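# Pour berries from small bowl into white bowl

## Task

Empty every berry out of the small bowl into the white bowl so that no berry ends up outside the two bowls. Then put the small bowl down standing upright, not touching or overlapping the white bowl, and release it.

## Robot and tools

Robot: two arms on a table. left_arm has a left hand and its base sits near y = +0.350 m; right_arm has a right hand and its base sits near y = -0.300 m. Base quaternions are almost identity: left yaw about +0.013, right about -0.010. Scene frame: origin at table height, halfway between the arms, +x out over the table, +z up, left_arm on the +y side. Image left and right do not match the arm names. A two-camera stand is behind the arms.

execute_actions(actions, cameras). actions is a list of up to 15 actions. Each action is a list of up to 15 rows, and each row is one control step of 1/30 s. If an action has fewer rows, its final row repeats until all 15 steps are used, so one action lasts 0.5 s. Every row is a single list of 48 numbers covering both arms, each number in [-1, 1]. Both arms must be filled in even when only one moves. The order is: left dx, dy, dz, rx, ry, rz; then 16 left hand hinge goals; left current_limit, left speed; then the same 24 numbers for the right arm. cameras accepts names, ["all"], or []. When it is left out, an empty action list returns every image and any other call returns none. An unknown camera name makes the call invalid. Camera names are cam_high (896x504), cam_left_wrist (672x504) and cam_right_wrist (672x504).

Arm numbers are offsets, not poses. They are measured in the hand point's own axes from the Hand target the arm had when the action began. Each row is counted from that same starting target, not added to the previous row. The next action begins from the new target, so sending the same offset again moves the hand further. 1.0 equals 0.6 m of translation or 180 degrees of rotation. rx, ry, rz together form one rotation vector. On every step, the commanded orientation is clipped to within 40 degrees of the measured one. The hand often stops short of the target. Waiting does not close that gap, but the next action re-requests the target, even if it is all zeros. If the hand still rests short, send the remaining distance as an offset. Very small moves may not start at all. With no load the hand can rest a few cm off the target. The elbow sags under weight, so aim higher when carrying something. With the wrist near the waist axis, a small hand move can swing the whole arm. To end a push, command the target back past where the hand actually is.

Hand point axes (right hand): +z runs along the straight fingers toward the tips, +x runs across the palm away from the thumb, and +y points out of the palm's face, which lies at y = -0.062. On the left hand +x points toward the thumb. Straight fingertips end about 0.139 m past the knuckles, which sit at z = -0.017. A mast near the wrist on the palm side (x +0.05 to +0.10, z -0.16 to -0.11, y up to +0.06; x sign flipped on the left hand) can strike objects.

Hinge goals, in this order: index_mcp, index_abd, index_pip, index_dip, thumb_cmc, thumb_axl, thumb_mcp, thumb_ipl, middle_mcp, middle_abd, middle_pip, middle_dip, ring_mcp, ring_abd, ring_pip, ring_dip. Each is an absolute goal, scaled linearly between the hinge's stops. Brackets give degrees at +1 and -1, then the straight value. _mcp (-18, +128; +0.75), _abd (-60, +60; 0.00), _pip (-29, +108; +0.58), _dip (-21, +117; +0.70), thumb_cmc (-20, +120; +0.71), thumb_axl (-27, +140; +0.68), thumb_mcp (-69, +109; +0.23), thumb_ipl (-77, +108; +0.17). Moving toward -1 curls the fingers toward the palm and swings the thumb round in front of the palm. A 0 is a real goal. To keep a hand unchanged, send back its hand_goal, hand_current_limit and hand_speed. current_limit maps -1..+1 onto 0..550 mA (minimum 11 mA). speed maps to a set-point rate of (speed+1)/2 × 8.5 rad/s. The initial values are +0.4 and -0.6, and the last values sent stay in force. A finger presses only while its goal lies beyond the object's surface. A motor held at 495 mA or more for 5 s shuts down for 10 s, so avoid long squeezes at high limits.

Results report each arm in its own base frame: end_effector_position (m), end_effector_quat_wxyz, Hand target, joint positions, velocities (the line may read "within noise" or be left out), torques (positive toward larger joint values, with offsets and noise), and some mid-action step positions. Per motor they give hand_goal, hand_measured, hand_current_ma (positive pushes toward -1) and hand_state, which is one of moving, goal, blocked or overload. Reported poses can be off by a few cm. A MOTOR HOT line appears at 85 °C. At 100 °C that arm goes limp for 30–60 s, so do not hold loads or stretched poses for long. The robot keeps its last command while you deliberate.

zoom_image(camera, region) enlarges [x0, y0, x1, y1] in pixels of that camera's newest image. The region can be at most 504×504, and the camera must appear in the latest images.

finished_scene(scene) takes the current scene number and ends the scene permanently. The goal must still hold once the robot lets go.

A suggested sequence: look, grasp the small bowl, lift it, move it over the white bowl, tilt it slowly, shake it gently if needed, set it upright clear of the white bowl, open the hand, and back away. Avoid dropping things, slamming, hard pushes, contact between the two hands, and knocking anything off the work area. Outside pushes may nudge loose objects.

Each tool is called after "Request:" by a JSON object that holds its "method" and its "body".

## Session

Request:
{"method": "execute_actions", "body": {"actions": []}}

Scene clock: 0.00 s.
left_arm: end_effector_position=(+0.6046, +0.1679, +0.1744) hand_goal=(+0.754, +0.000, +0.576, +0.696, +0.714, +0.678, +0.226, +0.168, +0.754, +0.000, +0.576, +0.696, +0.754, +0.000, +0.576, +0.696) hand_measured=(+0.754, +0.000, +0.576, +0.696, +0.714, +0.678, +0.226, +0.168, +0.754, +0.000, +0.576, +0.696, +0.754, +0.000, +0.576, +0.696) hand_current_ma=(+0, +0, +0, +0, +0, +0, +0, +0, +0, +0, +0, +0, +0, +0, +0, +0) hand_state=(goal, goal, goal, goal, goal, goal, goal, goal, goal, goal, goal, goal, goal, goal, goal, goal) hand_current_limit=0.40 hand_speed=-0.60 end_effector_quat_wxyz=(+0.037, +0.987, +0.114, +0.109) | right_arm: end_effector_position=(+0.4759, -0.1010, +0.3005) hand_goal=(+0.754, +0.000, +0.576, +0.696, +0.714, +0.678, +0.226, +0.168, +0.754, +0.000, +0.576, +0.696, +0.754, +0.000, +0.576, +0.696) hand_measured=(+0.754, +0.000, +0.576, +0.696, +0.714, +0.678, +0.226, +0.168, +0.754, +0.000, +0.576, +0.696, +0.754, +0.000, +0.576, +0.696) hand_current_ma=(+0, +0, +0, +0, +0, +0, +0, +0, +0, +0, +0, +0, +0, +0, +0, +0) hand_state=(goal, goal, goal, goal, goal, goal, goal, goal, goal, goal, goal, goal, goal, goal, goal, goal) hand_current_limit=0.40 hand_speed=-0.60 end_effector_quat_wxyz=(+0.078, +0.921, +0.381, -0.034)
Joint positions: left_arm=[0.45 1.861 1.674 -1.202 0.141 1.778] | right_arm=[0.009 1.471 1.52 -1.626 0.17 0.796]
Joint velocities: within noise
Joint torques (N m): no reading
Heat: left arm: hottest wrist roll 31 °C; right arm: hottest elbow 30 °C.
Hand target: left_arm +0.6121, +0.1714, +0.1893; +0.032, +0.985, +0.112, +0.125 | right_arm +0.4816, -0.1009, +0.3082; +0.081, +0.921, +0.380, -0.025

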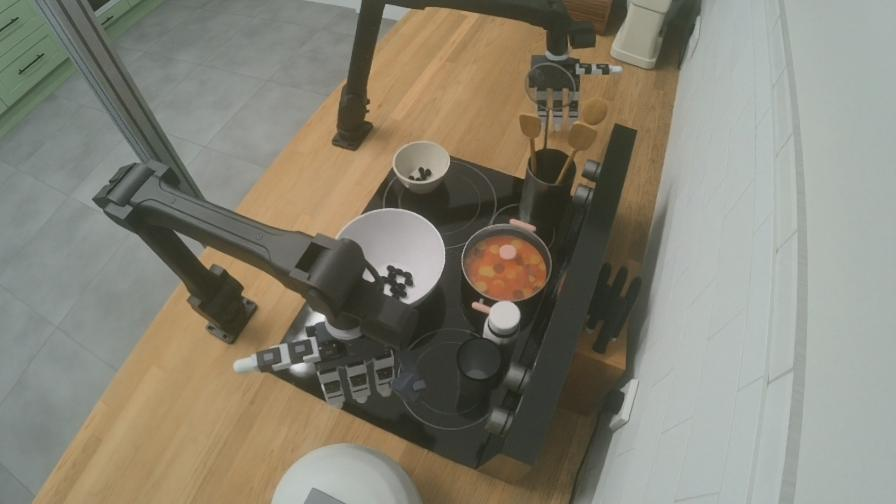

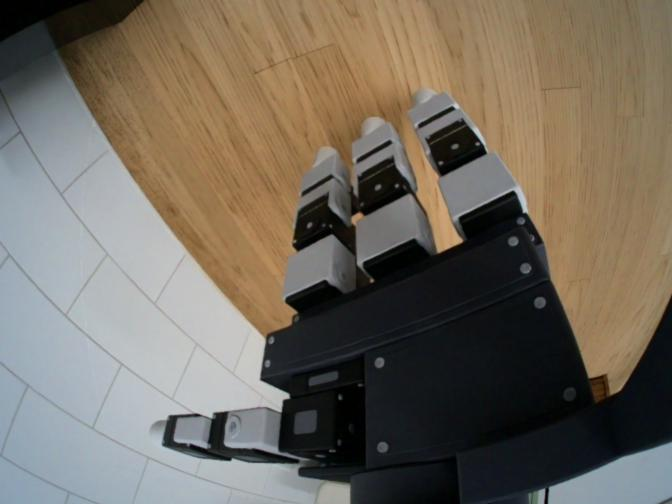

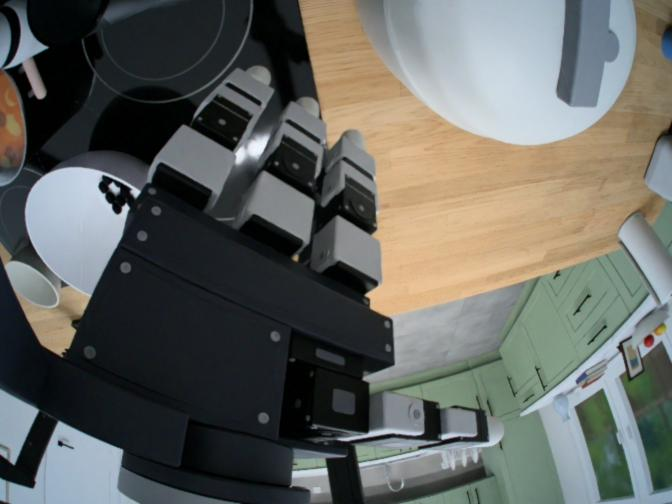

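Request:
{"method": "zoom_image", "body": {"camera": "cam_high", "region": [320, 100, 580, 320]}}

Request:
{"method": "zoom_image", "body": {"camera": "cam_high", "region": [200, 250, 560, 500]}}

Request:
{"method": "zoom_image", "body": {"camera": "cam_high", "region": [330, 0, 660, 220]}}

Scaled by 1.938 from the camera's 896x504 image, which has a finer 1280x720 frame.

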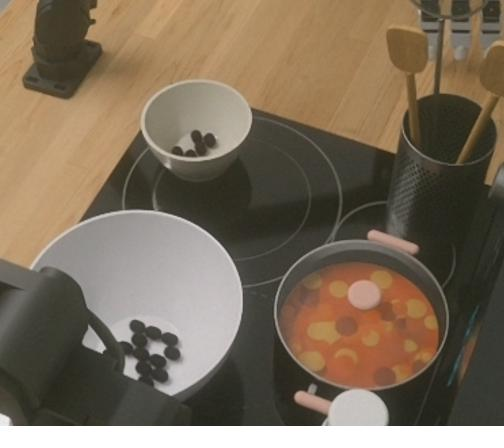

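Scaled by 1.400 from the camera's 896x504 image, which has a finer 1280x720 frame.

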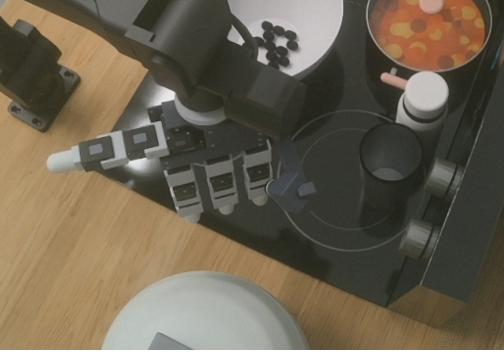

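Scaled by 1.527 from the camera's 896x504 image, which has a finer 1280x720 frame.

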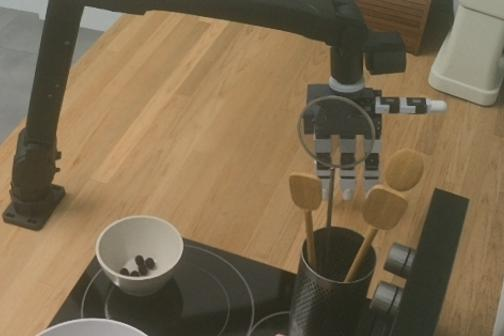

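Request:
{"method": "zoom_image", "body": {"camera": "cam_high", "region": [0, 0, 448, 504]}}

Request:
{"method": "zoom_image", "body": {"camera": "cam_high", "region": [392, 0, 840, 504]}}

Scaled by 1.000.

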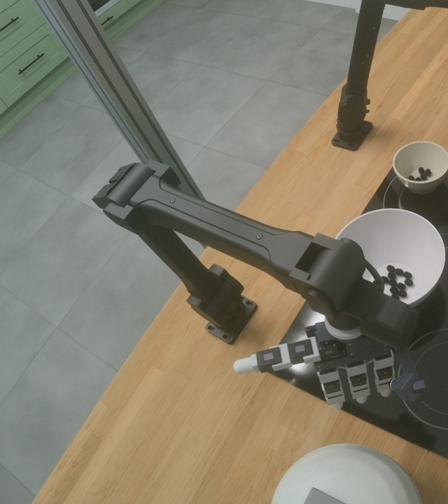

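Scaled by 1.000.

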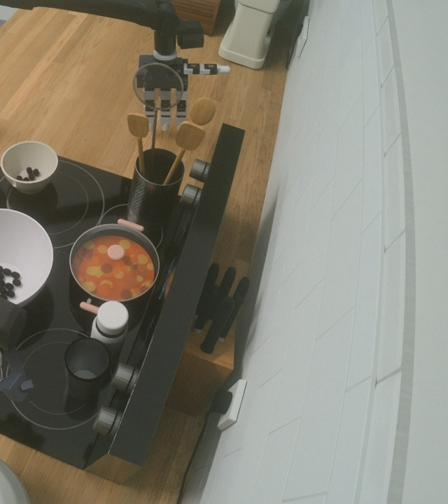

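Request:
{"method": "execute_actions", "body": {"actions": [[[0,0,0,0,0,0,0.754,0,0.576,0.696,0.714,0.678,0.226,0.168,0.754,0,0.576,0.696,0.754,0,0.576,0.696,0.4,-0.6,-0.052,-0.02,-0.132,0,0,-0.139,0.754,0,0.576,0.696,0.714,0.678,0.226,0.168,0.754,0,0.576,0.696,0.754,0,0.576,0.696,0.4,-0.6]]]}}

Scene clock: 31.63 s.
left_arm: end_effector_position=(+0.6046, +0.1679, +0.1744) hand_goal=(+0.754, +0.000, +0.576, +0.696, +0.714, +0.678, +0.226, +0.168, +0.754, +0.000, +0.576, +0.696, +0.754, +0.000, +0.576, +0.696) hand_measured=(+0.754, +0.000, +0.576, +0.696, +0.714, +0.678, +0.224, +0.168, +0.754, +0.000, +0.576, +0.696, +0.754, +0.000, +0.576, +0.696) hand_current_ma=(-1, +0, +1, +0, +0, -1, -3, +0, -1, +0, +1, +0, -1, +0, +1, +0) hand_state=(goal, goal, goal, goal, goal, goal, goal, goal, goal, goal, goal, goal, goal, goal, goal, goal) hand_current_limit=0.40 hand_speed=-0.60 end_effector_quat_wxyz=(+0.037, +0.987, +0.114, +0.109) | right_arm: end_effector_position=(+0.4439, -0.0980, +0.3782) hand_goal=(+0.754, +0.000, +0.576, +0.696, +0.714, +0.678, +0.226, +0.168, +0.754, +0.000, +0.576, +0.696, +0.754, +0.000, +0.576, +0.696) hand_measured=(+0.754, +0.000, +0.576, +0.696, +0.714, +0.678, +0.224, +0.168, +0.754, +0.000, +0.576, +0.696, +0.754, +0.000, +0.576, +0.696) hand_current_ma=(+0, +0, +0, +0, +0, +0, -1, +0, +0, +0, +0, +0, +0, +0, +0, +0) hand_state=(goal, goal, goal, goal, goal, goal, goal, goal, goal, goal, goal, goal, goal, goal, goal, goal) hand_current_limit=0.40 hand_speed=-0.60 end_effector_quat_wxyz=(+0.105, +0.814, +0.571, -0.012)
Joint positions: left_arm=[0.45 1.861 1.674 -1.202 0.141 1.778] | right_arm=[-0.047 1.276 1.52 -1.704 0.181 0.291]
Joint torques (N m): left_arm=[-2.14 -20.48 10.73 0.85 0.25 0.01] | right_arm=[-0.21 -8 13.33 0.18 0.27 -0.08]
Heat: left arm: hottest shoulder 32 °C; right arm: hottest elbow 38 °C.
Hand target: left_arm +0.6121, +0.1714, +0.1893; +0.032, +0.985, +0.112, +0.125 | right_arm +0.4498, -0.1009, +0.3881; +0.074, +0.817, +0.570, -0.042
Off the commanded pose: left_arm 0.017 m, 2 deg | right_arm 0.012 m, 5 deg.
joint sent to its limit (right arm) — joint 4 (wrist pitch), lower limit. The joint targets are off in orientation, not in position.
Step readings (end_effector_position of left_arm | right_arm):
0: (+0.6046, +0.1679, +0.1744) | (+0.4759, -0.1010, +0.3005)
1: (+0.6046, +0.1679, +0.1744) | (+0.4761, -0.1010, +0.3005)
2: (+0.6046, +0.1679, +0.1744) | (+0.4764, -0.1008, +0.3025)
4: (+0.6046, +0.1679, +0.1744) | (+0.4742, -0.1001, +0.3111)
8: (+0.6046, +0.1679, +0.1744) | (+0.4554, -0.0988, +0.3520)
15: (+0.6046, +0.1679, +0.1744) | (+0.4335, -0.1021, +0.3906)

Request:
{"method": "execute_actions", "body": {"actions": [[[0,0,0,0,0,0,0.754,0,0.576,0.696,0.714,0.678,0.226,0.168,0.754,0,0.576,0.696,0.754,0,0.576,0.696,0.4,-0.6,0.125,-0.037,-0.042,-0.073,0.072,-0.165,0.754,0,0.576,0.696,0.714,0.678,0.226,0.168,0.754,0,0.576,0.696,0.754,0,0.576,0.696,0.4,-0.6]],[[0,0,0,0,0,0,0.754,0,0.576,0.696,0.714,0.678,0.226,0.168,0.754,0,0.576,0.696,0.754,0,0.576,0.696,0.4,-0.6,0.132,0.019,0.003,-0.003,0.013,-0.14,0.754,0,0.576,0.696,0.714,0.678,0.226,0.168,0.754,0,0.576,0.696,0.754,0,0.576,0.696,0.4,-0.6]],[[0,0,0,0,0,0,0.754,0,0.576,0.696,0.714,0.678,0.226,0.168,0.754,0,0.576,0.696,0.754,0,0.576,0.696,0.4,-0.6,0.1215,0.055,0.003,-0.006,0.012,-0.14,0.754,0,0.576,0.696,0.714,0.678,0.226,0.168,0.754,0,0.576,0.696,0.754,0,0.576,0.696,0.4,-0.6]]], "cameras": ["all"]}}

Scene clock: 36.90 s.
left_arm: end_effector_position=(+0.6046, +0.1679, +0.1744) hand_goal=(+0.754, +0.000, +0.576, +0.696, +0.714, +0.678, +0.226, +0.168, +0.754, +0.000, +0.576, +0.696, +0.754, +0.000, +0.576, +0.696) hand_measured=(+0.754, +0.000, +0.576, +0.696, +0.714, +0.678, +0.224, +0.168, +0.754, +0.000, +0.576, +0.696, +0.754, +0.000, +0.576, +0.696) hand_current_ma=(-1, +0, +1, +0, +0, -1, -3, +0, -1, +0, +1, +0, -1, +0, +1, +0) hand_state=(goal, goal, goal, goal, goal, goal, goal, goal, goal, goal, goal, goal, goal, goal, goal, goal) hand_current_limit=0.40 hand_speed=-0.60 end_effector_quat_wxyz=(+0.037, +0.987, +0.114, +0.109) | right_arm: end_effector_position=(+0.4251, +0.1351, +0.3873) hand_goal=(+0.754, +0.000, +0.576, +0.696, +0.714, +0.678, +0.226, +0.168, +0.754, +0.000, +0.576, +0.696, +0.754, +0.000, +0.576, +0.696) hand_measured=(+0.754, +0.000, +0.576, +0.696, +0.716, +0.678, +0.224, +0.168, +0.754, +0.000, +0.576, +0.696, +0.754, +0.000, +0.576, +0.696) hand_current_ma=(+0, +0, +0, +0, +0, +0, -1, +0, +0, +0, +0, +0, +0, +0, +0, +0) hand_state=(goal, goal, goal, goal, goal, goal, goal, goal, goal, goal, goal, goal, goal, goal, goal, goal) hand_current_limit=0.40 hand_speed=-0.60 end_effector_quat_wxyz=(+0.086, +0.245, +0.962, +0.078)
Joint positions: left_arm=[0.45 1.861 1.674 -1.202 0.141 1.778] | right_arm=[0.162 1.207 1.474 -1.616 -0.073 -0.901]
Joint torques (N m): left_arm=[-2.2 -20.6 10.71 0.85 0.26 0.01] | right_arm=[0.62 -7 13.78 1.17 -0.17 -0.08]
Heat: left arm: hottest shoulder 32 °C; right arm: hottest elbow 39 °C.
Hand target: left_arm +0.6121, +0.1714, +0.1893; +0.032, +0.985, +0.112, +0.125 | right_arm +0.4340, +0.1385, +0.4001; +0.100, +0.239, +0.962, +0.085
Off the commanded pose: left_arm 0.017 m, 2 deg | right_arm 0.016 m, 2 deg.
Step readings (end_effector_position of left_arm | right_arm):
0: (+0.6046, +0.1679, +0.1744) | (+0.4439, -0.0980, +0.3782)
1: (+0.6046, +0.1679, +0.1744) | (+0.4443, -0.0969, +0.3778)
2: (+0.6046, +0.1679, +0.1744) | (+0.4459, -0.0917, +0.3770)
4: (+0.6046, +0.1679, +0.1744) | (+0.4516, -0.0735, +0.3779)
8: (+0.6046, +0.1679, +0.1744) | (+0.4506, -0.0401, +0.3931)
15: (+0.6046, +0.1679, +0.1744) | (+0.4475, -0.0198, +0.4124)
16: (+0.6046, +0.1679, +0.1744) | (+0.4480, -0.0186, +0.4117)
17: (+0.6046, +0.1679, +0.1744) | (+0.4483, -0.0150, +0.4107)
19: (+0.6046, +0.1679, +0.1744) | (+0.4481, -0.0029, +0.4078)
23: (+0.6046, +0.1679, +0.1744) | (+0.4454, +0.0340, +0.4045)
30: (+0.6046, +0.1679, +0.1744) | (+0.4424, +0.0550, +0.4047)
31: (+0.6046, +0.1679, +0.1744) | (+0.4421, +0.0562, +0.4046)
32: (+0.6046, +0.1679, +0.1744) | (+0.4413, +0.0603, +0.4042)
34: (+0.6046, +0.1679, +0.1744) | (+0.4379, +0.0746, +0.4039)
38: (+0.6046, +0.1679, +0.1744) | (+0.4272, +0.1134, +0.4026)
45: (+0.6046, +0.1679, +0.1744) | (+0.4250, +0.1325, +0.3914)

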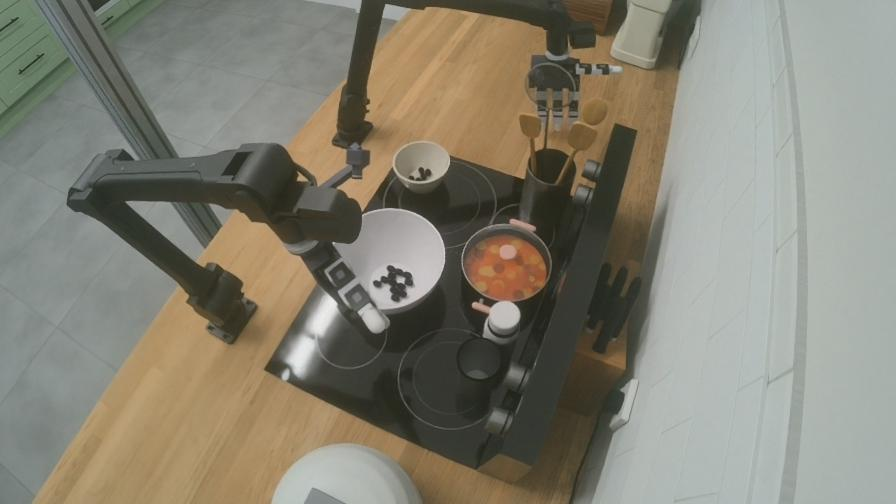

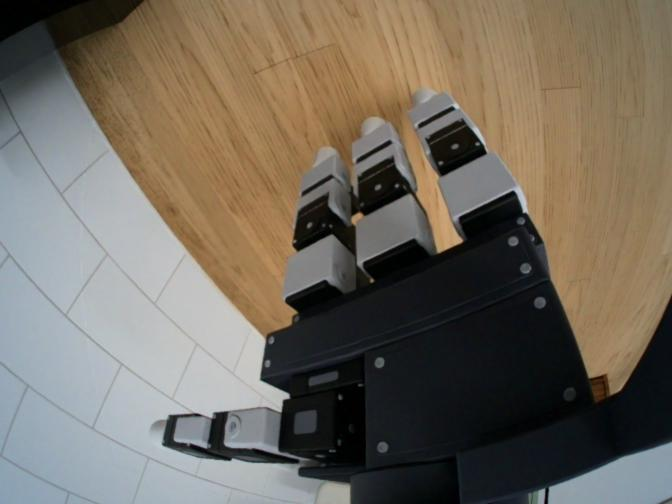

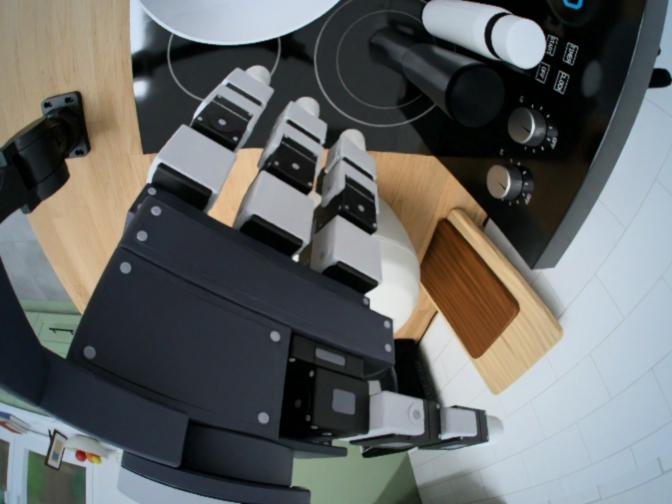

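Request:
{"method": "execute_actions", "body": {"actions": [[[0,0,0,0,0,0,0.754,0,0.576,0.696,0.714,0.678,0.226,0.168,0.754,0,0.576,0.696,0.754,0,0.576,0.696,0.4,-0.6,0.102,0.086,0.003,-0.009,0.01,-0.14,0.754,0,0.576,0.696,0.714,0.678,0.226,0.168,0.754,0,0.576,0.696,0.754,0,0.576,0.696,0.4,-0.6]],[[0,0,0,0,0,0,0.754,0,0.576,0.696,0.714,0.678,0.226,0.168,0.754,0,0.576,0.696,0.754,0,0.576,0.696,0.4,-0.6,0.074,0.111,0.003,-0.012,0.007,-0.14,0.754,0,0.576,0.696,0.714,0.678,0.226,0.168,0.754,0,0.576,0.696,0.754,0,0.576,0.696,0.4,-0.6]],[[0,0,0,0,0,0,0.754,0,0.576,0.696,0.714,0.678,0.226,0.168,0.754,0,0.576,0.696,0.754,0,0.576,0.696,0.4,-0.6,0.0405,0.127,0.003,-0.013,0.0035,-0.14,0.754,0,0.576,0.696,0.714,0.678,0.226,0.168,0.754,0,0.576,0.696,0.754,0,0.576,0.696,0.4,-0.6]],[[0,0,0,0,0,0,0.754,0,0.576,0.696,0.714,0.678,0.226,0.168,0.754,0,0.576,0.696,0.754,0,0.576,0.696,0.4,-0.6,0.004,0.133,0.003,-0.0137,0,-0.14,0.754,0,0.576,0.696,0.714,0.678,0.226,0.168,0.754,0,0.576,0.696,0.754,0,0.576,0.696,0.4,-0.6]]], "cameras": ["all"]}}

Scene clock: 40.20 s.
left_arm: end_effector_position=(+0.6046, +0.1679, +0.1744) hand_goal=(+0.754, +0.000, +0.576, +0.696, +0.714, +0.678, +0.226, +0.168, +0.754, +0.000, +0.576, +0.696, +0.754, +0.000, +0.576, +0.696) hand_measured=(+0.754, +0.000, +0.576, +0.696, +0.714, +0.678, +0.224, +0.168, +0.754, +0.000, +0.576, +0.696, +0.754, +0.000, +0.576, +0.696) hand_current_ma=(-1, +0, +1, +0, +0, -1, -3, +0, -1, +0, +1, +0, -1, +0, +1, +0) hand_state=(goal, goal, goal, goal, goal, goal, goal, goal, goal, goal, goal, goal, goal, goal, goal, goal) hand_current_limit=0.40 hand_speed=-0.60 end_effector_quat_wxyz=(+0.037, +0.987, +0.114, +0.109) | right_arm: end_effector_position=(+0.2388, +0.3875, +0.3840) hand_goal=(+0.754, +0.000, +0.576, +0.696, +0.714, +0.678, +0.226, +0.168, +0.754, +0.000, +0.576, +0.696, +0.754, +0.000, +0.576, +0.696) hand_measured=(+0.752, +0.000, +0.576, +0.696, +0.714, +0.678, +0.224, +0.168, +0.754, +0.000, +0.576, +0.696, +0.754, +0.000, +0.576, +0.696) hand_current_ma=(+0, +0, +0, +0, +0, +0, -1, +0, +0, +0, +0, +0, +0, +0, +0, +0) hand_state=(goal, goal, goal, goal, goal, goal, goal, goal, goal, goal, goal, goal, goal, goal, goal, goal) hand_current_limit=0.40 hand_speed=-0.60 end_effector_quat_wxyz=(+0.100, -0.598, +0.793, +0.059)
Joint positions: left_arm=[0.45 1.861 1.674 -1.202 0.141 1.778] | right_arm=[0.797 1.454 1.739 -1.639 -0.086 -2.055]
Joint torques (N m): left_arm=[-2.02 -20.48 10.73 0.85 0.26 0] | right_arm=[0.03 -10.58 15.98 0.31 -0.11 -0.05]
Heat: left arm: hottest shoulder 33 °C; right arm: hottest elbow 40 °C.
Hand target: left_arm +0.6121, +0.1714, +0.1893; +0.032, +0.985, +0.112, +0.125 | right_arm +0.2492, +0.3931, +0.3996; +0.115, -0.598, +0.791, +0.059
Off the commanded pose: left_arm 0.017 m, 2 deg | right_arm 0.019 m, 2 deg.
Step readings (end_effector_position of left_arm | right_arm):
0: (+0.6046, +0.1679, +0.1744) | (+0.4250, +0.1352, +0.3873)
1: (+0.6046, +0.1679, +0.1744) | (+0.4248, +0.1355, +0.3873)
2: (+0.6046, +0.1679, +0.1744) | (+0.4230, +0.1384, +0.3871)
4: (+0.6046, +0.1679, +0.1744) | (+0.4160, +0.1512, +0.3865)
8: (+0.6046, +0.1679, +0.1744) | (+0.3973, +0.1876, +0.3835)
15: (+0.6046, +0.1679, +0.1744) | (+0.3925, +0.2063, +0.3741)
16: (+0.6046, +0.1679, +0.1744) | (+0.3925, +0.2070, +0.3735)
17: (+0.6046, +0.1679, +0.1744) | (+0.3905, +0.2095, +0.3729)
19: (+0.6046, +0.1679, +0.1744) | (+0.3822, +0.2207, +0.3729)
23: (+0.6046, +0.1679, +0.1744) | (+0.3592, +0.2556, +0.3769)
30: (+0.6046, +0.1679, +0.1744) | (+0.3523, +0.2752, +0.3801)
31: (+0.6046, +0.1679, +0.1744) | (+0.3523, +0.2757, +0.3798)
32: (+0.6046, +0.1679, +0.1744) | (+0.3504, +0.2772, +0.3794)
34: (+0.6046, +0.1679, +0.1744) | (+0.3414, +0.2864, +0.3788)
38: (+0.6046, +0.1679, +0.1744) | (+0.3134, +0.3184, +0.3801)
45: (+0.6046, +0.1679, +0.1744) | (+0.3018, +0.3380, +0.3813)
46: (+0.6046, +0.1679, +0.1744) | (+0.3016, +0.3381, +0.3813)
47: (+0.6046, +0.1679, +0.1744) | (+0.3001, +0.3387, +0.3810)
49: (+0.6046, +0.1679, +0.1744) | (+0.2912, +0.3453, +0.3814)
53: (+0.6046, +0.1679, +0.1744) | (+0.2585, +0.3729, +0.3839)
60: (+0.6046, +0.1679, +0.1744) | (+0.2392, +0.3895, +0.3832)

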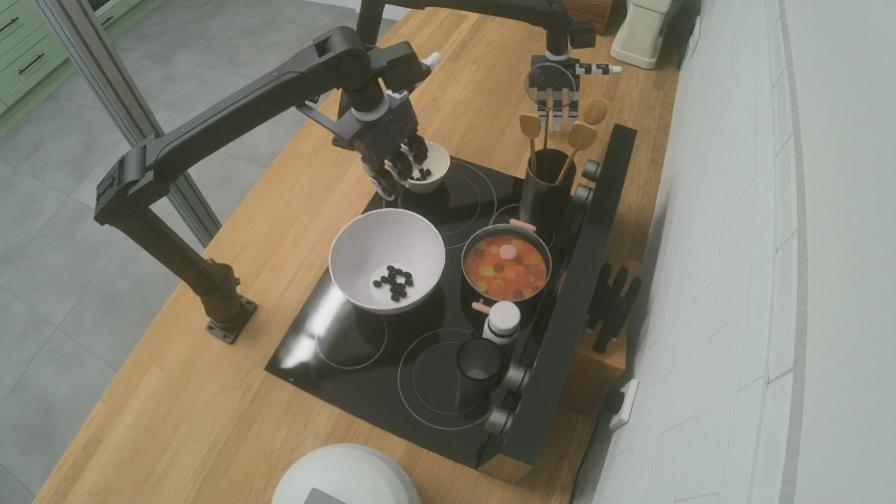

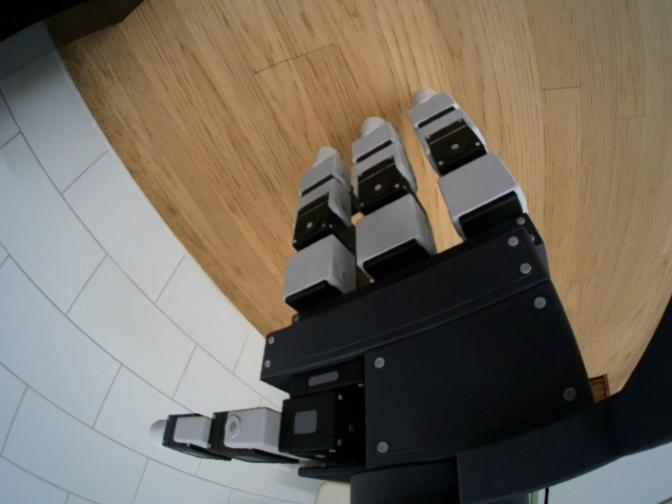

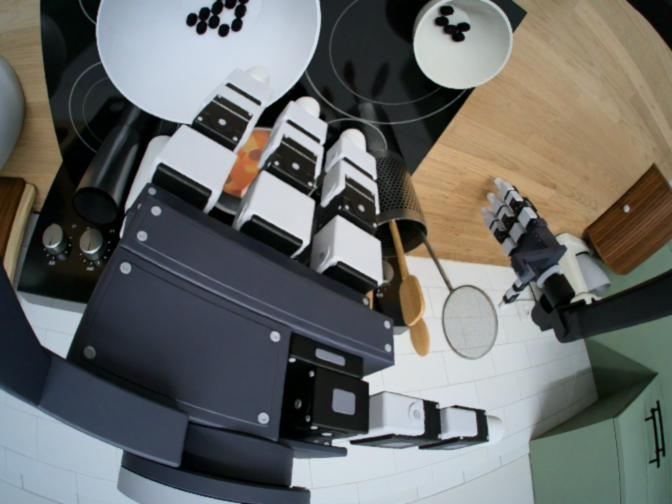

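Request:
{"method": "execute_actions", "body": {"actions": [[[0,0,0,0,0,0,0.754,0,0.576,0.696,0.714,0.678,0.226,0.168,0.754,0,0.576,0.696,0.754,0,0.576,0.696,0.4,-0.6,-0.067,0.006,0.1035,0.1085,0,-0.05,0.754,0,0.576,0.696,0.714,0.678,0.226,0.168,0.754,0,0.576,0.696,0.754,0,0.576,0.696,0.4,-0.6]],[[0,0,0,0,0,0,0.754,0,0.576,0.696,0.714,0.678,0.226,0.168,0.754,0,0.576,0.696,0.754,0,0.576,0.696,0.4,-0.6,-0.07,0.03,0.097,0.1085,0,-0.05,0.754,0,0.576,0.696,0.714,0.678,0.226,0.168,0.754,0,0.576,0.696,0.754,0,0.576,0.696,0.4,-0.6]],[[0,0,0,0,0,0,0.754,0,0.576,0.696,0.714,0.678,0.226,0.168,0.754,0,0.576,0.696,0.754,0,0.576,0.696,0.4,-0.6,-0.077,0.049,0.084,0.1085,0,-0.05,0.754,0,0.576,0.696,0.714,0.678,0.226,0.168,0.754,0,0.576,0.696,0.754,0,0.576,0.696,0.4,-0.6]]], "cameras": ["cam_high","cam_right_wrist"]}}

Scene clock: 44.37 s.
left_arm: end_effector_position=(+0.6046, +0.1679, +0.1744) hand_goal=(+0.754, +0.000, +0.576, +0.696, +0.714, +0.678, +0.226, +0.168, +0.754, +0.000, +0.576, +0.696, +0.754, +0.000, +0.576, +0.696) hand_measured=(+0.754, +0.000, +0.576, +0.696, +0.714, +0.678, +0.224, +0.168, +0.754, +0.000, +0.576, +0.696, +0.754, +0.000, +0.576, +0.696) hand_current_ma=(-1, +0, +1, +0, +0, -1, -3, +0, -1, +0, +1, +0, -1, +0, +1, +0) hand_state=(goal, goal, goal, goal, goal, goal, goal, goal, goal, goal, goal, goal, goal, goal, goal, goal) hand_current_limit=0.40 hand_speed=-0.60 end_effector_quat_wxyz=(+0.037, +0.987, +0.114, +0.109) | right_arm: end_effector_position=(+0.2843, +0.5494, +0.2499) hand_goal=(+0.754, +0.000, +0.576, +0.696, +0.714, +0.678, +0.226, +0.168, +0.754, +0.000, +0.576, +0.696, +0.754, +0.000, +0.576, +0.696) hand_measured=(+0.744, +0.000, +0.574, +0.696, +0.706, +0.678, +0.224, +0.168, +0.744, +0.000, +0.574, +0.696, +0.744, +0.000, +0.574, +0.696) hand_current_ma=(-6, +0, +0, +0, -4, +0, -1, +0, -6, +0, +0, +0, -7, +0, +0, +0) hand_state=(goal, goal, goal, goal, goal, goal, goal, goal, goal, goal, goal, goal, goal, goal, goal, goal) hand_current_limit=0.40 hand_speed=-0.60 end_effector_quat_wxyz=(-0.364, +0.588, -0.618, +0.374)
Joint positions: left_arm=[0.45 1.861 1.674 -1.202 0.141 1.778] | right_arm=[1.266 1.709 1.641 -1.027 1.033 -2.1]
Joint torques (N m): left_arm=[-1.96 -20.54 10.7 0.83 0.27 -0.01] | right_arm=[-0.09 -16.97 12.03 1.51 1.08 0.01]
Heat: left arm: hottest shoulder 33 °C; right arm: hottest elbow 40 °C.
Hand target: left_arm +0.6121, +0.1714, +0.1893; +0.032, +0.985, +0.112, +0.125 | right_arm +0.2908, +0.5522, +0.2496; -0.400, +0.627, -0.564, +0.359
Off the commanded pose: left_arm 0.017 m, 2 deg | right_arm 0.007 m, 9 deg.
joint sent to its limit (right arm) — joint 6 (wrist roll), lower limit. The joint targets are off in orientation, not in position.
Step readings (end_effector_position of left_arm | right_arm):
0: (+0.6046, +0.1679, +0.1744) | (+0.2388, +0.3874, +0.3839)
1: (+0.6046, +0.1679, +0.1744) | (+0.2399, +0.3867, +0.3832)
2: (+0.6046, +0.1679, +0.1744) | (+0.2448, +0.3853, +0.3791)
4: (+0.6046, +0.1679, +0.1744) | (+0.2610, +0.3891, +0.3703)
8: (+0.6046, +0.1679, +0.1744) | (+0.2618, +0.4215, +0.3644)
15: (+0.6046, +0.1679, +0.1744) | (+0.2523, +0.4433, +0.3601)
16: (+0.6046, +0.1679, +0.1744) | (+0.2548, +0.4426, +0.3600)
17: (+0.6046, +0.1679, +0.1744) | (+0.2627, +0.4414, +0.3579)
19: (+0.6046, +0.1679, +0.1744) | (+0.2817, +0.4453, +0.3542)
23: (+0.6046, +0.1679, +0.1744) | (+0.2809, +0.4726, +0.3381)
30: (+0.6046, +0.1679, +0.1744) | (+0.2657, +0.4980, +0.3058)
31: (+0.6046, +0.1679, +0.1744) | (+0.2686, +0.4977, +0.3051)
32: (+0.6046, +0.1679, +0.1744) | (+0.2770, +0.4964, +0.3053)
34: (+0.6046, +0.1679, +0.1744) | (+0.2959, +0.4995, +0.3085)
38: (+0.6046, +0.1679, +0.1744) | (+0.2974, +0.5245, +0.2971)
45: (+0.6046, +0.1679, +0.1744) | (+0.2804, +0.5506, +0.2530)
Images, in order (width x height): cam_high 896x504, cam_right_wrist 672x504.

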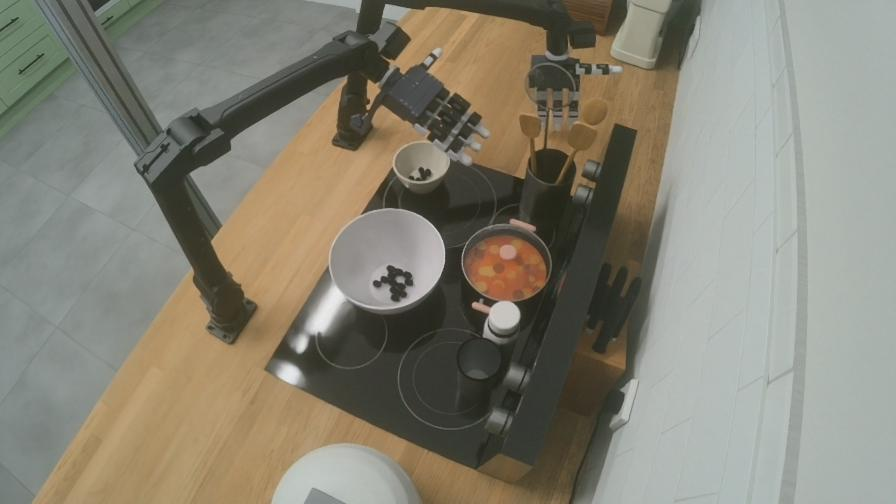

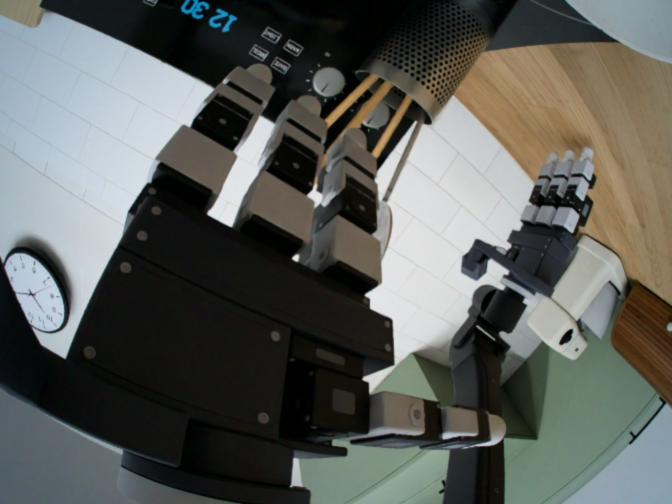

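Request:
{"method": "zoom_image", "body": {"camera": "cam_high", "region": [340, 30, 520, 210]}}

Scaled by 2.800 from the camera's 896x504 image, which has a finer 1280x720 frame.

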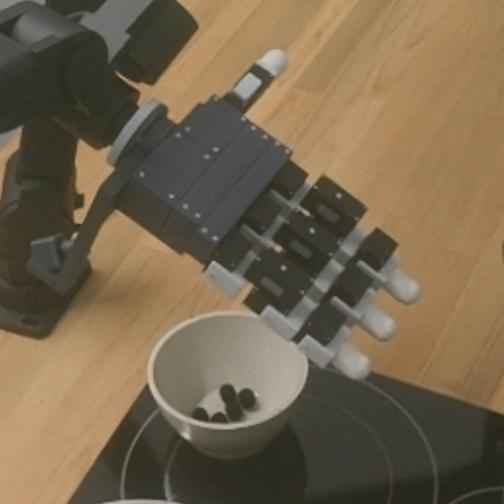

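Request:
{"method": "execute_actions", "body": {"actions": [[[0,0,0,0,0,0,0.754,0,0.576,0.696,0.714,0.678,0.226,0.168,0.754,0,0.576,0.696,0.754,0,0.576,0.696,0.4,-0.6,0.0093,0.085,-0.025,0,0.0403,0.0188,1.0,0,0.285,0.116,-0.571,0.678,0.35,0.168,1.0,0,0.285,0.116,1.0,0,0.285,0.116,0.4,-0.2]],[[0,0,0,0,0,0,0.754,0,0.576,0.696,0.714,0.678,0.226,0.168,0.754,0,0.576,0.696,0.754,0,0.576,0.696,0.4,-0.6,0.0175,0.0,-0.023,0,0,0,1.0,0,0.285,0.116,-0.571,0.678,0.35,0.168,1.0,0,0.285,0.116,1.0,0,0.285,0.116,0.4,-0.2]]], "cameras": ["cam_high","cam_right_wrist"]}}

Request:
{"method": "zoom_image", "body": {"camera": "cam_high", "region": [340, 40, 520, 220]}}

Scene clock: 53.13 s.
left_arm: end_effector_position=(+0.6046, +0.1679, +0.1744) hand_goal=(+0.754, +0.000, +0.576, +0.696, +0.714, +0.678, +0.226, +0.168, +0.754, +0.000, +0.576, +0.696, +0.754, +0.000, +0.576, +0.696) hand_measured=(+0.754, +0.000, +0.576, +0.696, +0.714, +0.678, +0.224, +0.168, +0.754, +0.000, +0.576, +0.696, +0.754, +0.000, +0.576, +0.696) hand_current_ma=(-1, +0, +1, +0, +0, -1, -3, +0, -1, +0, +1, +0, -1, +0, +1, +0) hand_state=(goal, goal, goal, goal, goal, goal, goal, goal, goal, goal, goal, goal, goal, goal, goal, goal) hand_current_limit=0.40 hand_speed=-0.60 end_effector_quat_wxyz=(+0.037, +0.987, +0.114, +0.109) | right_arm: end_effector_position=(+0.2495, +0.5370, +0.2152) hand_goal=(+1.000, +0.000, +0.286, +0.116, -0.570, +0.678, +0.350, +0.168, +1.000, +0.000, +0.286, +0.116, +1.000, +0.000, +0.286, +0.116) hand_measured=(+0.982, +0.000, +0.286, +0.118, -0.568, +0.678, +0.344, +0.168, +0.982, +0.000, +0.286, +0.118, +0.980, +0.000, +0.286, +0.118) hand_current_ma=(-16, +0, +0, +1, +0, +0, -4, +0, -17, +0, +0, +1, -20, +0, +0, +1) hand_state=(goal, goal, goal, goal, goal, goal, goal, goal, goal, goal, goal, goal, goal, goal, goal, goal) hand_current_limit=0.40 hand_speed=-0.20 end_effector_quat_wxyz=(-0.375, +0.584, -0.608, +0.386)
Joint positions: left_arm=[0.45 1.861 1.674 -1.202 0.141 1.778] | right_arm=[1.331 1.672 1.495 -0.98 1.093 -2.024]
Joint torques (N m): left_arm=[-2.08 -20.42 10.77 0.84 0.27 0.02] | right_arm=[1.26 -17.61 9.95 0.47 1.16 0.11]
Heat: left arm: hottest shoulder 33 °C; right arm: hottest elbow 40 °C.
Hand target: left_arm +0.6121, +0.1714, +0.1893; +0.032, +0.985, +0.112, +0.125 | right_arm +0.2437, +0.5328, +0.2153; -0.374, +0.586, -0.606, +0.386
Off the commanded pose: left_arm 0.017 m, 2 deg | right_arm 0.007 m, 0 deg.
Step readings (end_effector_position of left_arm | right_arm):
0: (+0.6046, +0.1679, +0.1744) | (+0.2843, +0.5494, +0.2499)
1: (+0.6046, +0.1679, +0.1744) | (+0.2844, +0.5493, +0.2500)
2: (+0.6046, +0.1679, +0.1744) | (+0.2851, +0.5490, +0.2489)
4: (+0.6046, +0.1679, +0.1744) | (+0.2852, +0.5454, +0.2433)
8: (+0.6046, +0.1679, +0.1744) | (+0.2706, +0.5380, +0.2197)
15: (+0.6046, +0.1679, +0.1744) | (+0.2551, +0.5415, +0.2086)
16: (+0.6046, +0.1679, +0.1744) | (+0.2553, +0.5418, +0.2088)
17: (+0.6046, +0.1679, +0.1744) | (+0.2555, +0.5417, +0.2089)
19: (+0.6046, +0.1679, +0.1744) | (+0.2552, +0.5407, +0.2088)
23: (+0.6046, +0.1679, +0.1744) | (+0.2526, +0.5372, +0.2100)
30: (+0.6046, +0.1679, +0.1744) | (+0.2499, +0.5369, +0.2152)
Images, in order (width x height): cam_high 896x504, cam_right_wrist 672x504.

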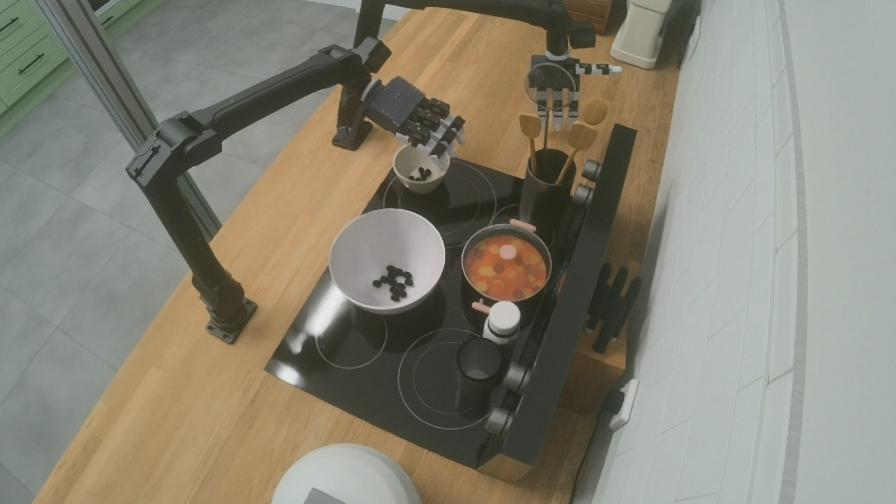

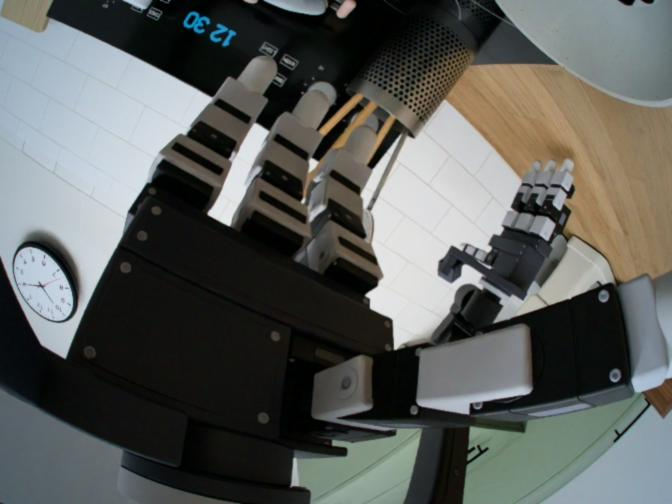

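Scaled by 2.800 from the camera's 896x504 image, which has a finer 1280x720 frame.

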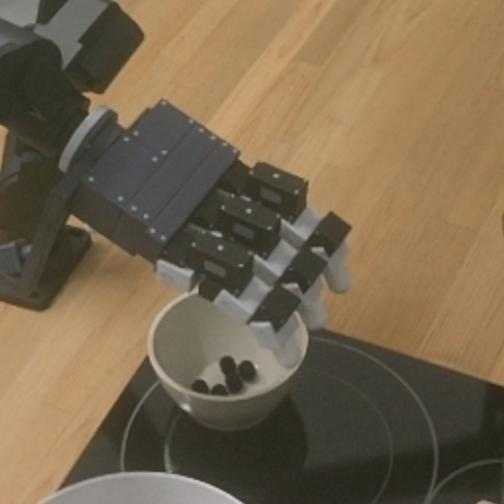

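Request:
{"method": "execute_actions", "body": {"actions": [[[0,0,0,0,0,0,0.754,0,0.576,0.696,0.714,0.678,0.226,0.168,0.754,0,0.576,0.696,0.754,0,0.576,0.696,0.4,-0.6,-0.009,0.1164,0.0263,0,0,0,1.0,0,0.285,0.116,-0.571,0.678,0.35,0.168,1.0,0,0.285,0.116,1.0,0,0.285,0.116,0.4,-0.2]]], "cameras": ["cam_high","cam_right_wrist"]}}

Request:
{"method": "zoom_image", "body": {"camera": "cam_high", "region": [340, 60, 500, 220]}}

Scene clock: 55.47 s.
left_arm: end_effector_position=(+0.6046, +0.1679, +0.1744) hand_goal=(+0.754, +0.000, +0.576, +0.696, +0.714, +0.678, +0.226, +0.168, +0.754, +0.000, +0.576, +0.696, +0.754, +0.000, +0.576, +0.696) hand_measured=(+0.754, +0.000, +0.576, +0.696, +0.714, +0.678, +0.224, +0.168, +0.754, +0.000, +0.576, +0.696, +0.754, +0.000, +0.576, +0.696) hand_current_ma=(-1, +0, +1, +0, +0, -1, -3, +0, -1, +0, +1, +0, -1, +0, +1, +0) hand_state=(goal, goal, goal, goal, goal, goal, goal, goal, goal, goal, goal, goal, goal, goal, goal, goal) hand_current_limit=0.40 hand_speed=-0.60 end_effector_quat_wxyz=(+0.037, +0.987, +0.114, +0.109) | right_arm: end_effector_position=(+0.2301, +0.5356, +0.1554) hand_goal=(+1.000, +0.000, +0.286, +0.116, -0.570, +0.678, +0.350, +0.168, +1.000, +0.000, +0.286, +0.116, +1.000, +0.000, +0.286, +0.116) hand_measured=(+0.984, +0.000, +0.286, +0.118, -0.568, +0.678, +0.344, +0.168, +0.984, +0.000, +0.286, +0.118, +0.982, +0.000, +0.286, +0.118) hand_current_ma=(-14, +0, +0, +1, +0, +0, -4, +0, -14, +0, +0, +1, -17, +0, +0, +1) hand_state=(goal, goal, goal, goal, goal, goal, goal, goal, goal, goal, goal, goal, goal, goal, goal, goal) hand_current_limit=0.40 hand_speed=-0.20 end_effector_quat_wxyz=(-0.374, +0.586, -0.606, +0.386)
Joint positions: left_arm=[0.45 1.861 1.674 -1.202 0.141 1.778] | right_arm=[1.366 1.706 1.383 -0.895 1.105 -1.96]
Joint torques (N m): left_arm=[-2.26 -20.48 10.76 0.84 0.27 0.01] | right_arm=[0.73 -15.27 10.11 1.29 1.17 0.11]
Heat: left arm: hottest shoulder 33 °C; right arm: hottest elbow 40 °C.
Hand target: left_arm +0.6121, +0.1714, +0.1893; +0.032, +0.985, +0.112, +0.125 | right_arm +0.2286, +0.5387, +0.1455; -0.374, +0.586, -0.606, +0.386
Off the commanded pose: left_arm 0.017 m, 2 deg | right_arm 0.011 m, 0 deg.
Step readings (end_effector_position of left_arm | right_arm):
0: (+0.6046, +0.1679, +0.1744) | (+0.2495, +0.5371, +0.2152)
1: (+0.6046, +0.1679, +0.1744) | (+0.2492, +0.5370, +0.2148)
2: (+0.6046, +0.1679, +0.1744) | (+0.2485, +0.5367, +0.2129)
4: (+0.6046, +0.1679, +0.1744) | (+0.2463, +0.5353, +0.2045)
8: (+0.6046, +0.1679, +0.1744) | (+0.2361, +0.5286, +0.1739)
15: (+0.6046, +0.1679, +0.1744) | (+0.2298, +0.5344, +0.1550)
Images, in order (width x height): cam_high 896x504, cam_right_wrist 672x504.

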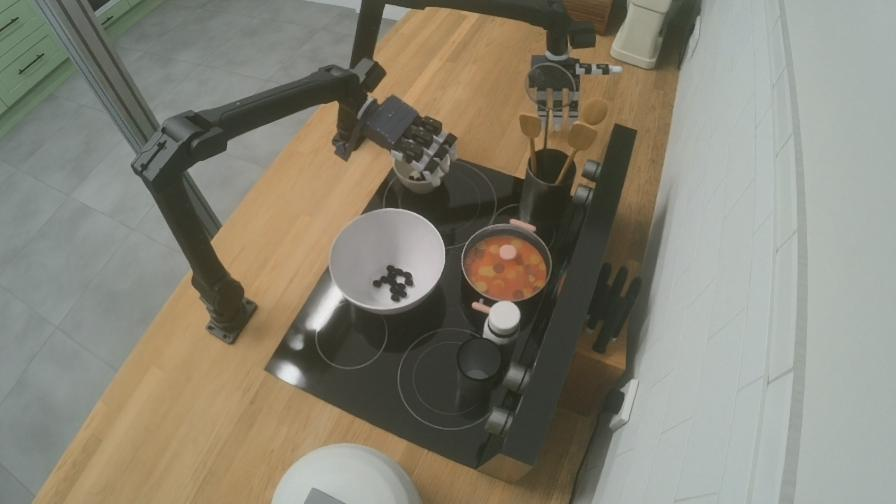

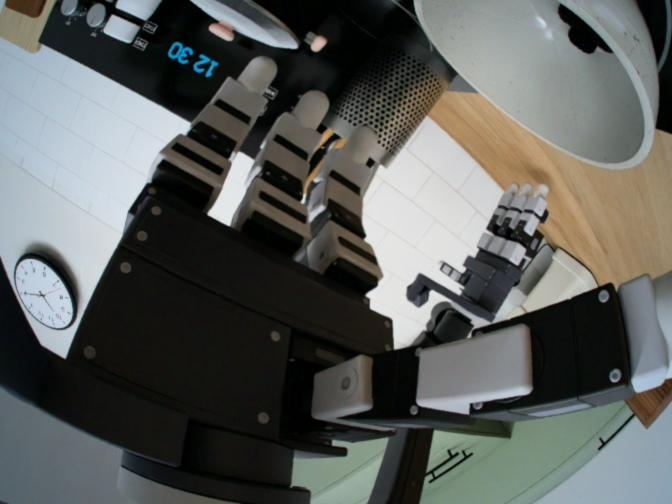

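Scaled by 3.150 from the camera's 896x504 image, which has a finer 1280x720 frame.

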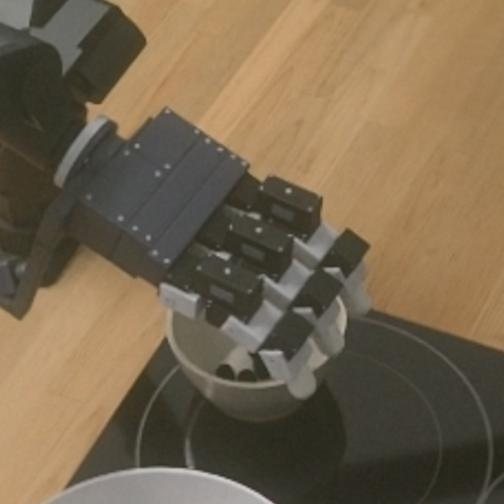

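Request:
{"method": "execute_actions", "body": {"actions": [[[0,0,0,0,0,0,0.754,0,0.576,0.696,0.714,0.678,0.226,0.168,0.754,0,0.576,0.696,0.754,0,0.576,0.696,0.4,-0.6,-0.0747,0.0583,0.0152,0,0,0,1.0,0,0.285,0.116,-0.571,0.678,0.35,0.168,1.0,0,0.285,0.116,1.0,0,0.285,0.116,0.4,-0.2]]], "cameras": ["cam_high","cam_right_wrist"]}}

Request:
{"method": "zoom_image", "body": {"camera": "cam_high", "region": [340, 60, 500, 220]}}

Scene clock: 59.83 s.
left_arm: end_effector_position=(+0.6046, +0.1679, +0.1744) hand_goal=(+0.754, +0.000, +0.576, +0.696, +0.714, +0.678, +0.226, +0.168, +0.754, +0.000, +0.576, +0.696, +0.754, +0.000, +0.576, +0.696) hand_measured=(+0.754, +0.000, +0.576, +0.696, +0.714, +0.678, +0.224, +0.168, +0.754, +0.000, +0.576, +0.696, +0.754, +0.000, +0.576, +0.696) hand_current_ma=(-1, +0, +1, +0, +0, -1, -3, +0, -1, +0, +1, +0, -1, +0, +1, +0) hand_state=(goal, goal, goal, goal, goal, goal, goal, goal, goal, goal, goal, goal, goal, goal, goal, goal) hand_current_limit=0.40 hand_speed=-0.60 end_effector_quat_wxyz=(+0.037, +0.987, +0.114, +0.109) | right_arm: end_effector_position=(+0.2210, +0.5607, +0.0911) hand_goal=(+1.000, +0.000, +0.286, +0.116, -0.570, +0.678, +0.350, +0.168, +1.000, +0.000, +0.286, +0.116, +1.000, +0.000, +0.286, +0.116) hand_measured=(+0.984, +0.000, +0.286, +0.118, -0.568, +0.678, +0.344, +0.168, +0.984, +0.000, +0.286, +0.118, +0.982, +0.000, +0.286, +0.118) hand_current_ma=(-14, +0, +0, +1, +0, +0, -4, +0, -14, +0, +0, +1, -17, +0, +0, +1) hand_state=(goal, goal, goal, goal, goal, goal, goal, goal, goal, goal, goal, goal, goal, goal, goal, goal) hand_current_limit=0.40 hand_speed=-0.20 end_effector_quat_wxyz=(-0.355, +0.598, -0.597, +0.399)
Joint positions: left_arm=[0.45 1.861 1.674 -1.202 0.141 1.778] | right_arm=[1.391 1.856 1.425 -0.887 1.112 -1.911]
Joint torques (N m): left_arm=[-2.26 -20.72 10.74 0.87 0.27 0] | right_arm=[0.73 -18.32 14.48 0.57 1.2 0.1]
Heat: left arm: hottest shoulder 33 °C; right arm: hottest elbow 40 °C.
Hand target: left_arm +0.6121, +0.1714, +0.1893; +0.032, +0.985, +0.112, +0.125 | right_arm +0.2237, +0.5838, +0.1099; -0.374, +0.586, -0.606, +0.386
Off the commanded pose: left_arm 0.017 m, 2 deg | right_arm 0.030 m, 3 deg.
Step readings (end_effector_position of left_arm | right_arm):
0: (+0.6046, +0.1679, +0.1744) | (+0.2301, +0.5356, +0.1555)
1: (+0.6046, +0.1679, +0.1744) | (+0.2301, +0.5357, +0.1553)
2: (+0.6046, +0.1679, +0.1744) | (+0.2300, +0.5362, +0.1543)
4: (+0.6046, +0.1679, +0.1744) | (+0.2296, +0.5395, +0.1482)
8: (+0.6046, +0.1679, +0.1744) | (+0.2256, +0.5485, +0.1170)
15: (+0.6046, +0.1679, +0.1744) | (+0.2193, +0.5511, +0.0816)
Images, in order (width x height): cam_high 896x504, cam_right_wrist 672x504.

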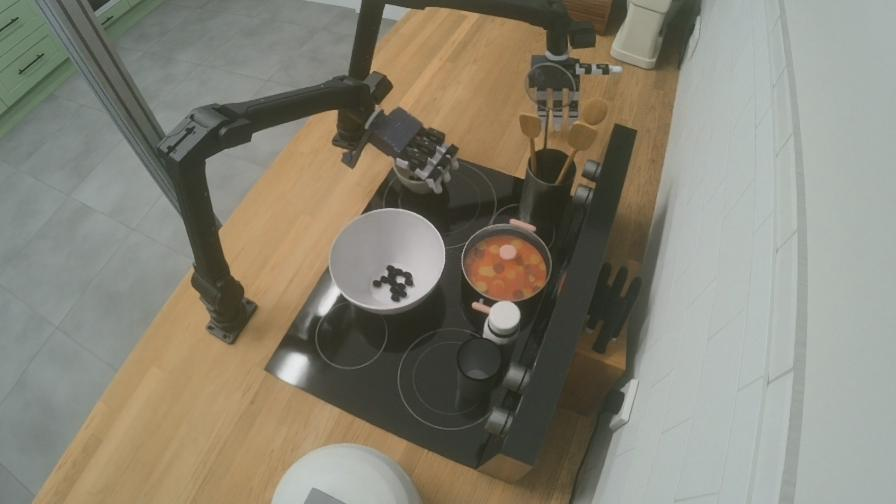

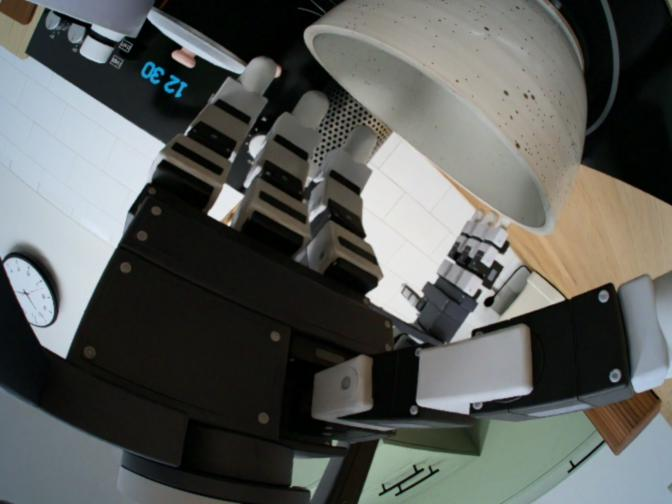

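Scaled by 3.150 from the camera's 896x504 image, which has a finer 1280x720 frame.

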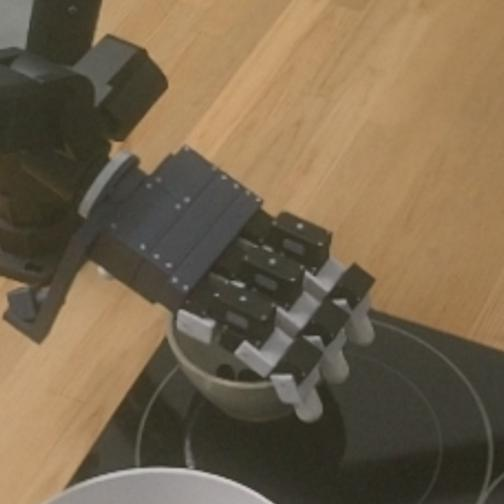

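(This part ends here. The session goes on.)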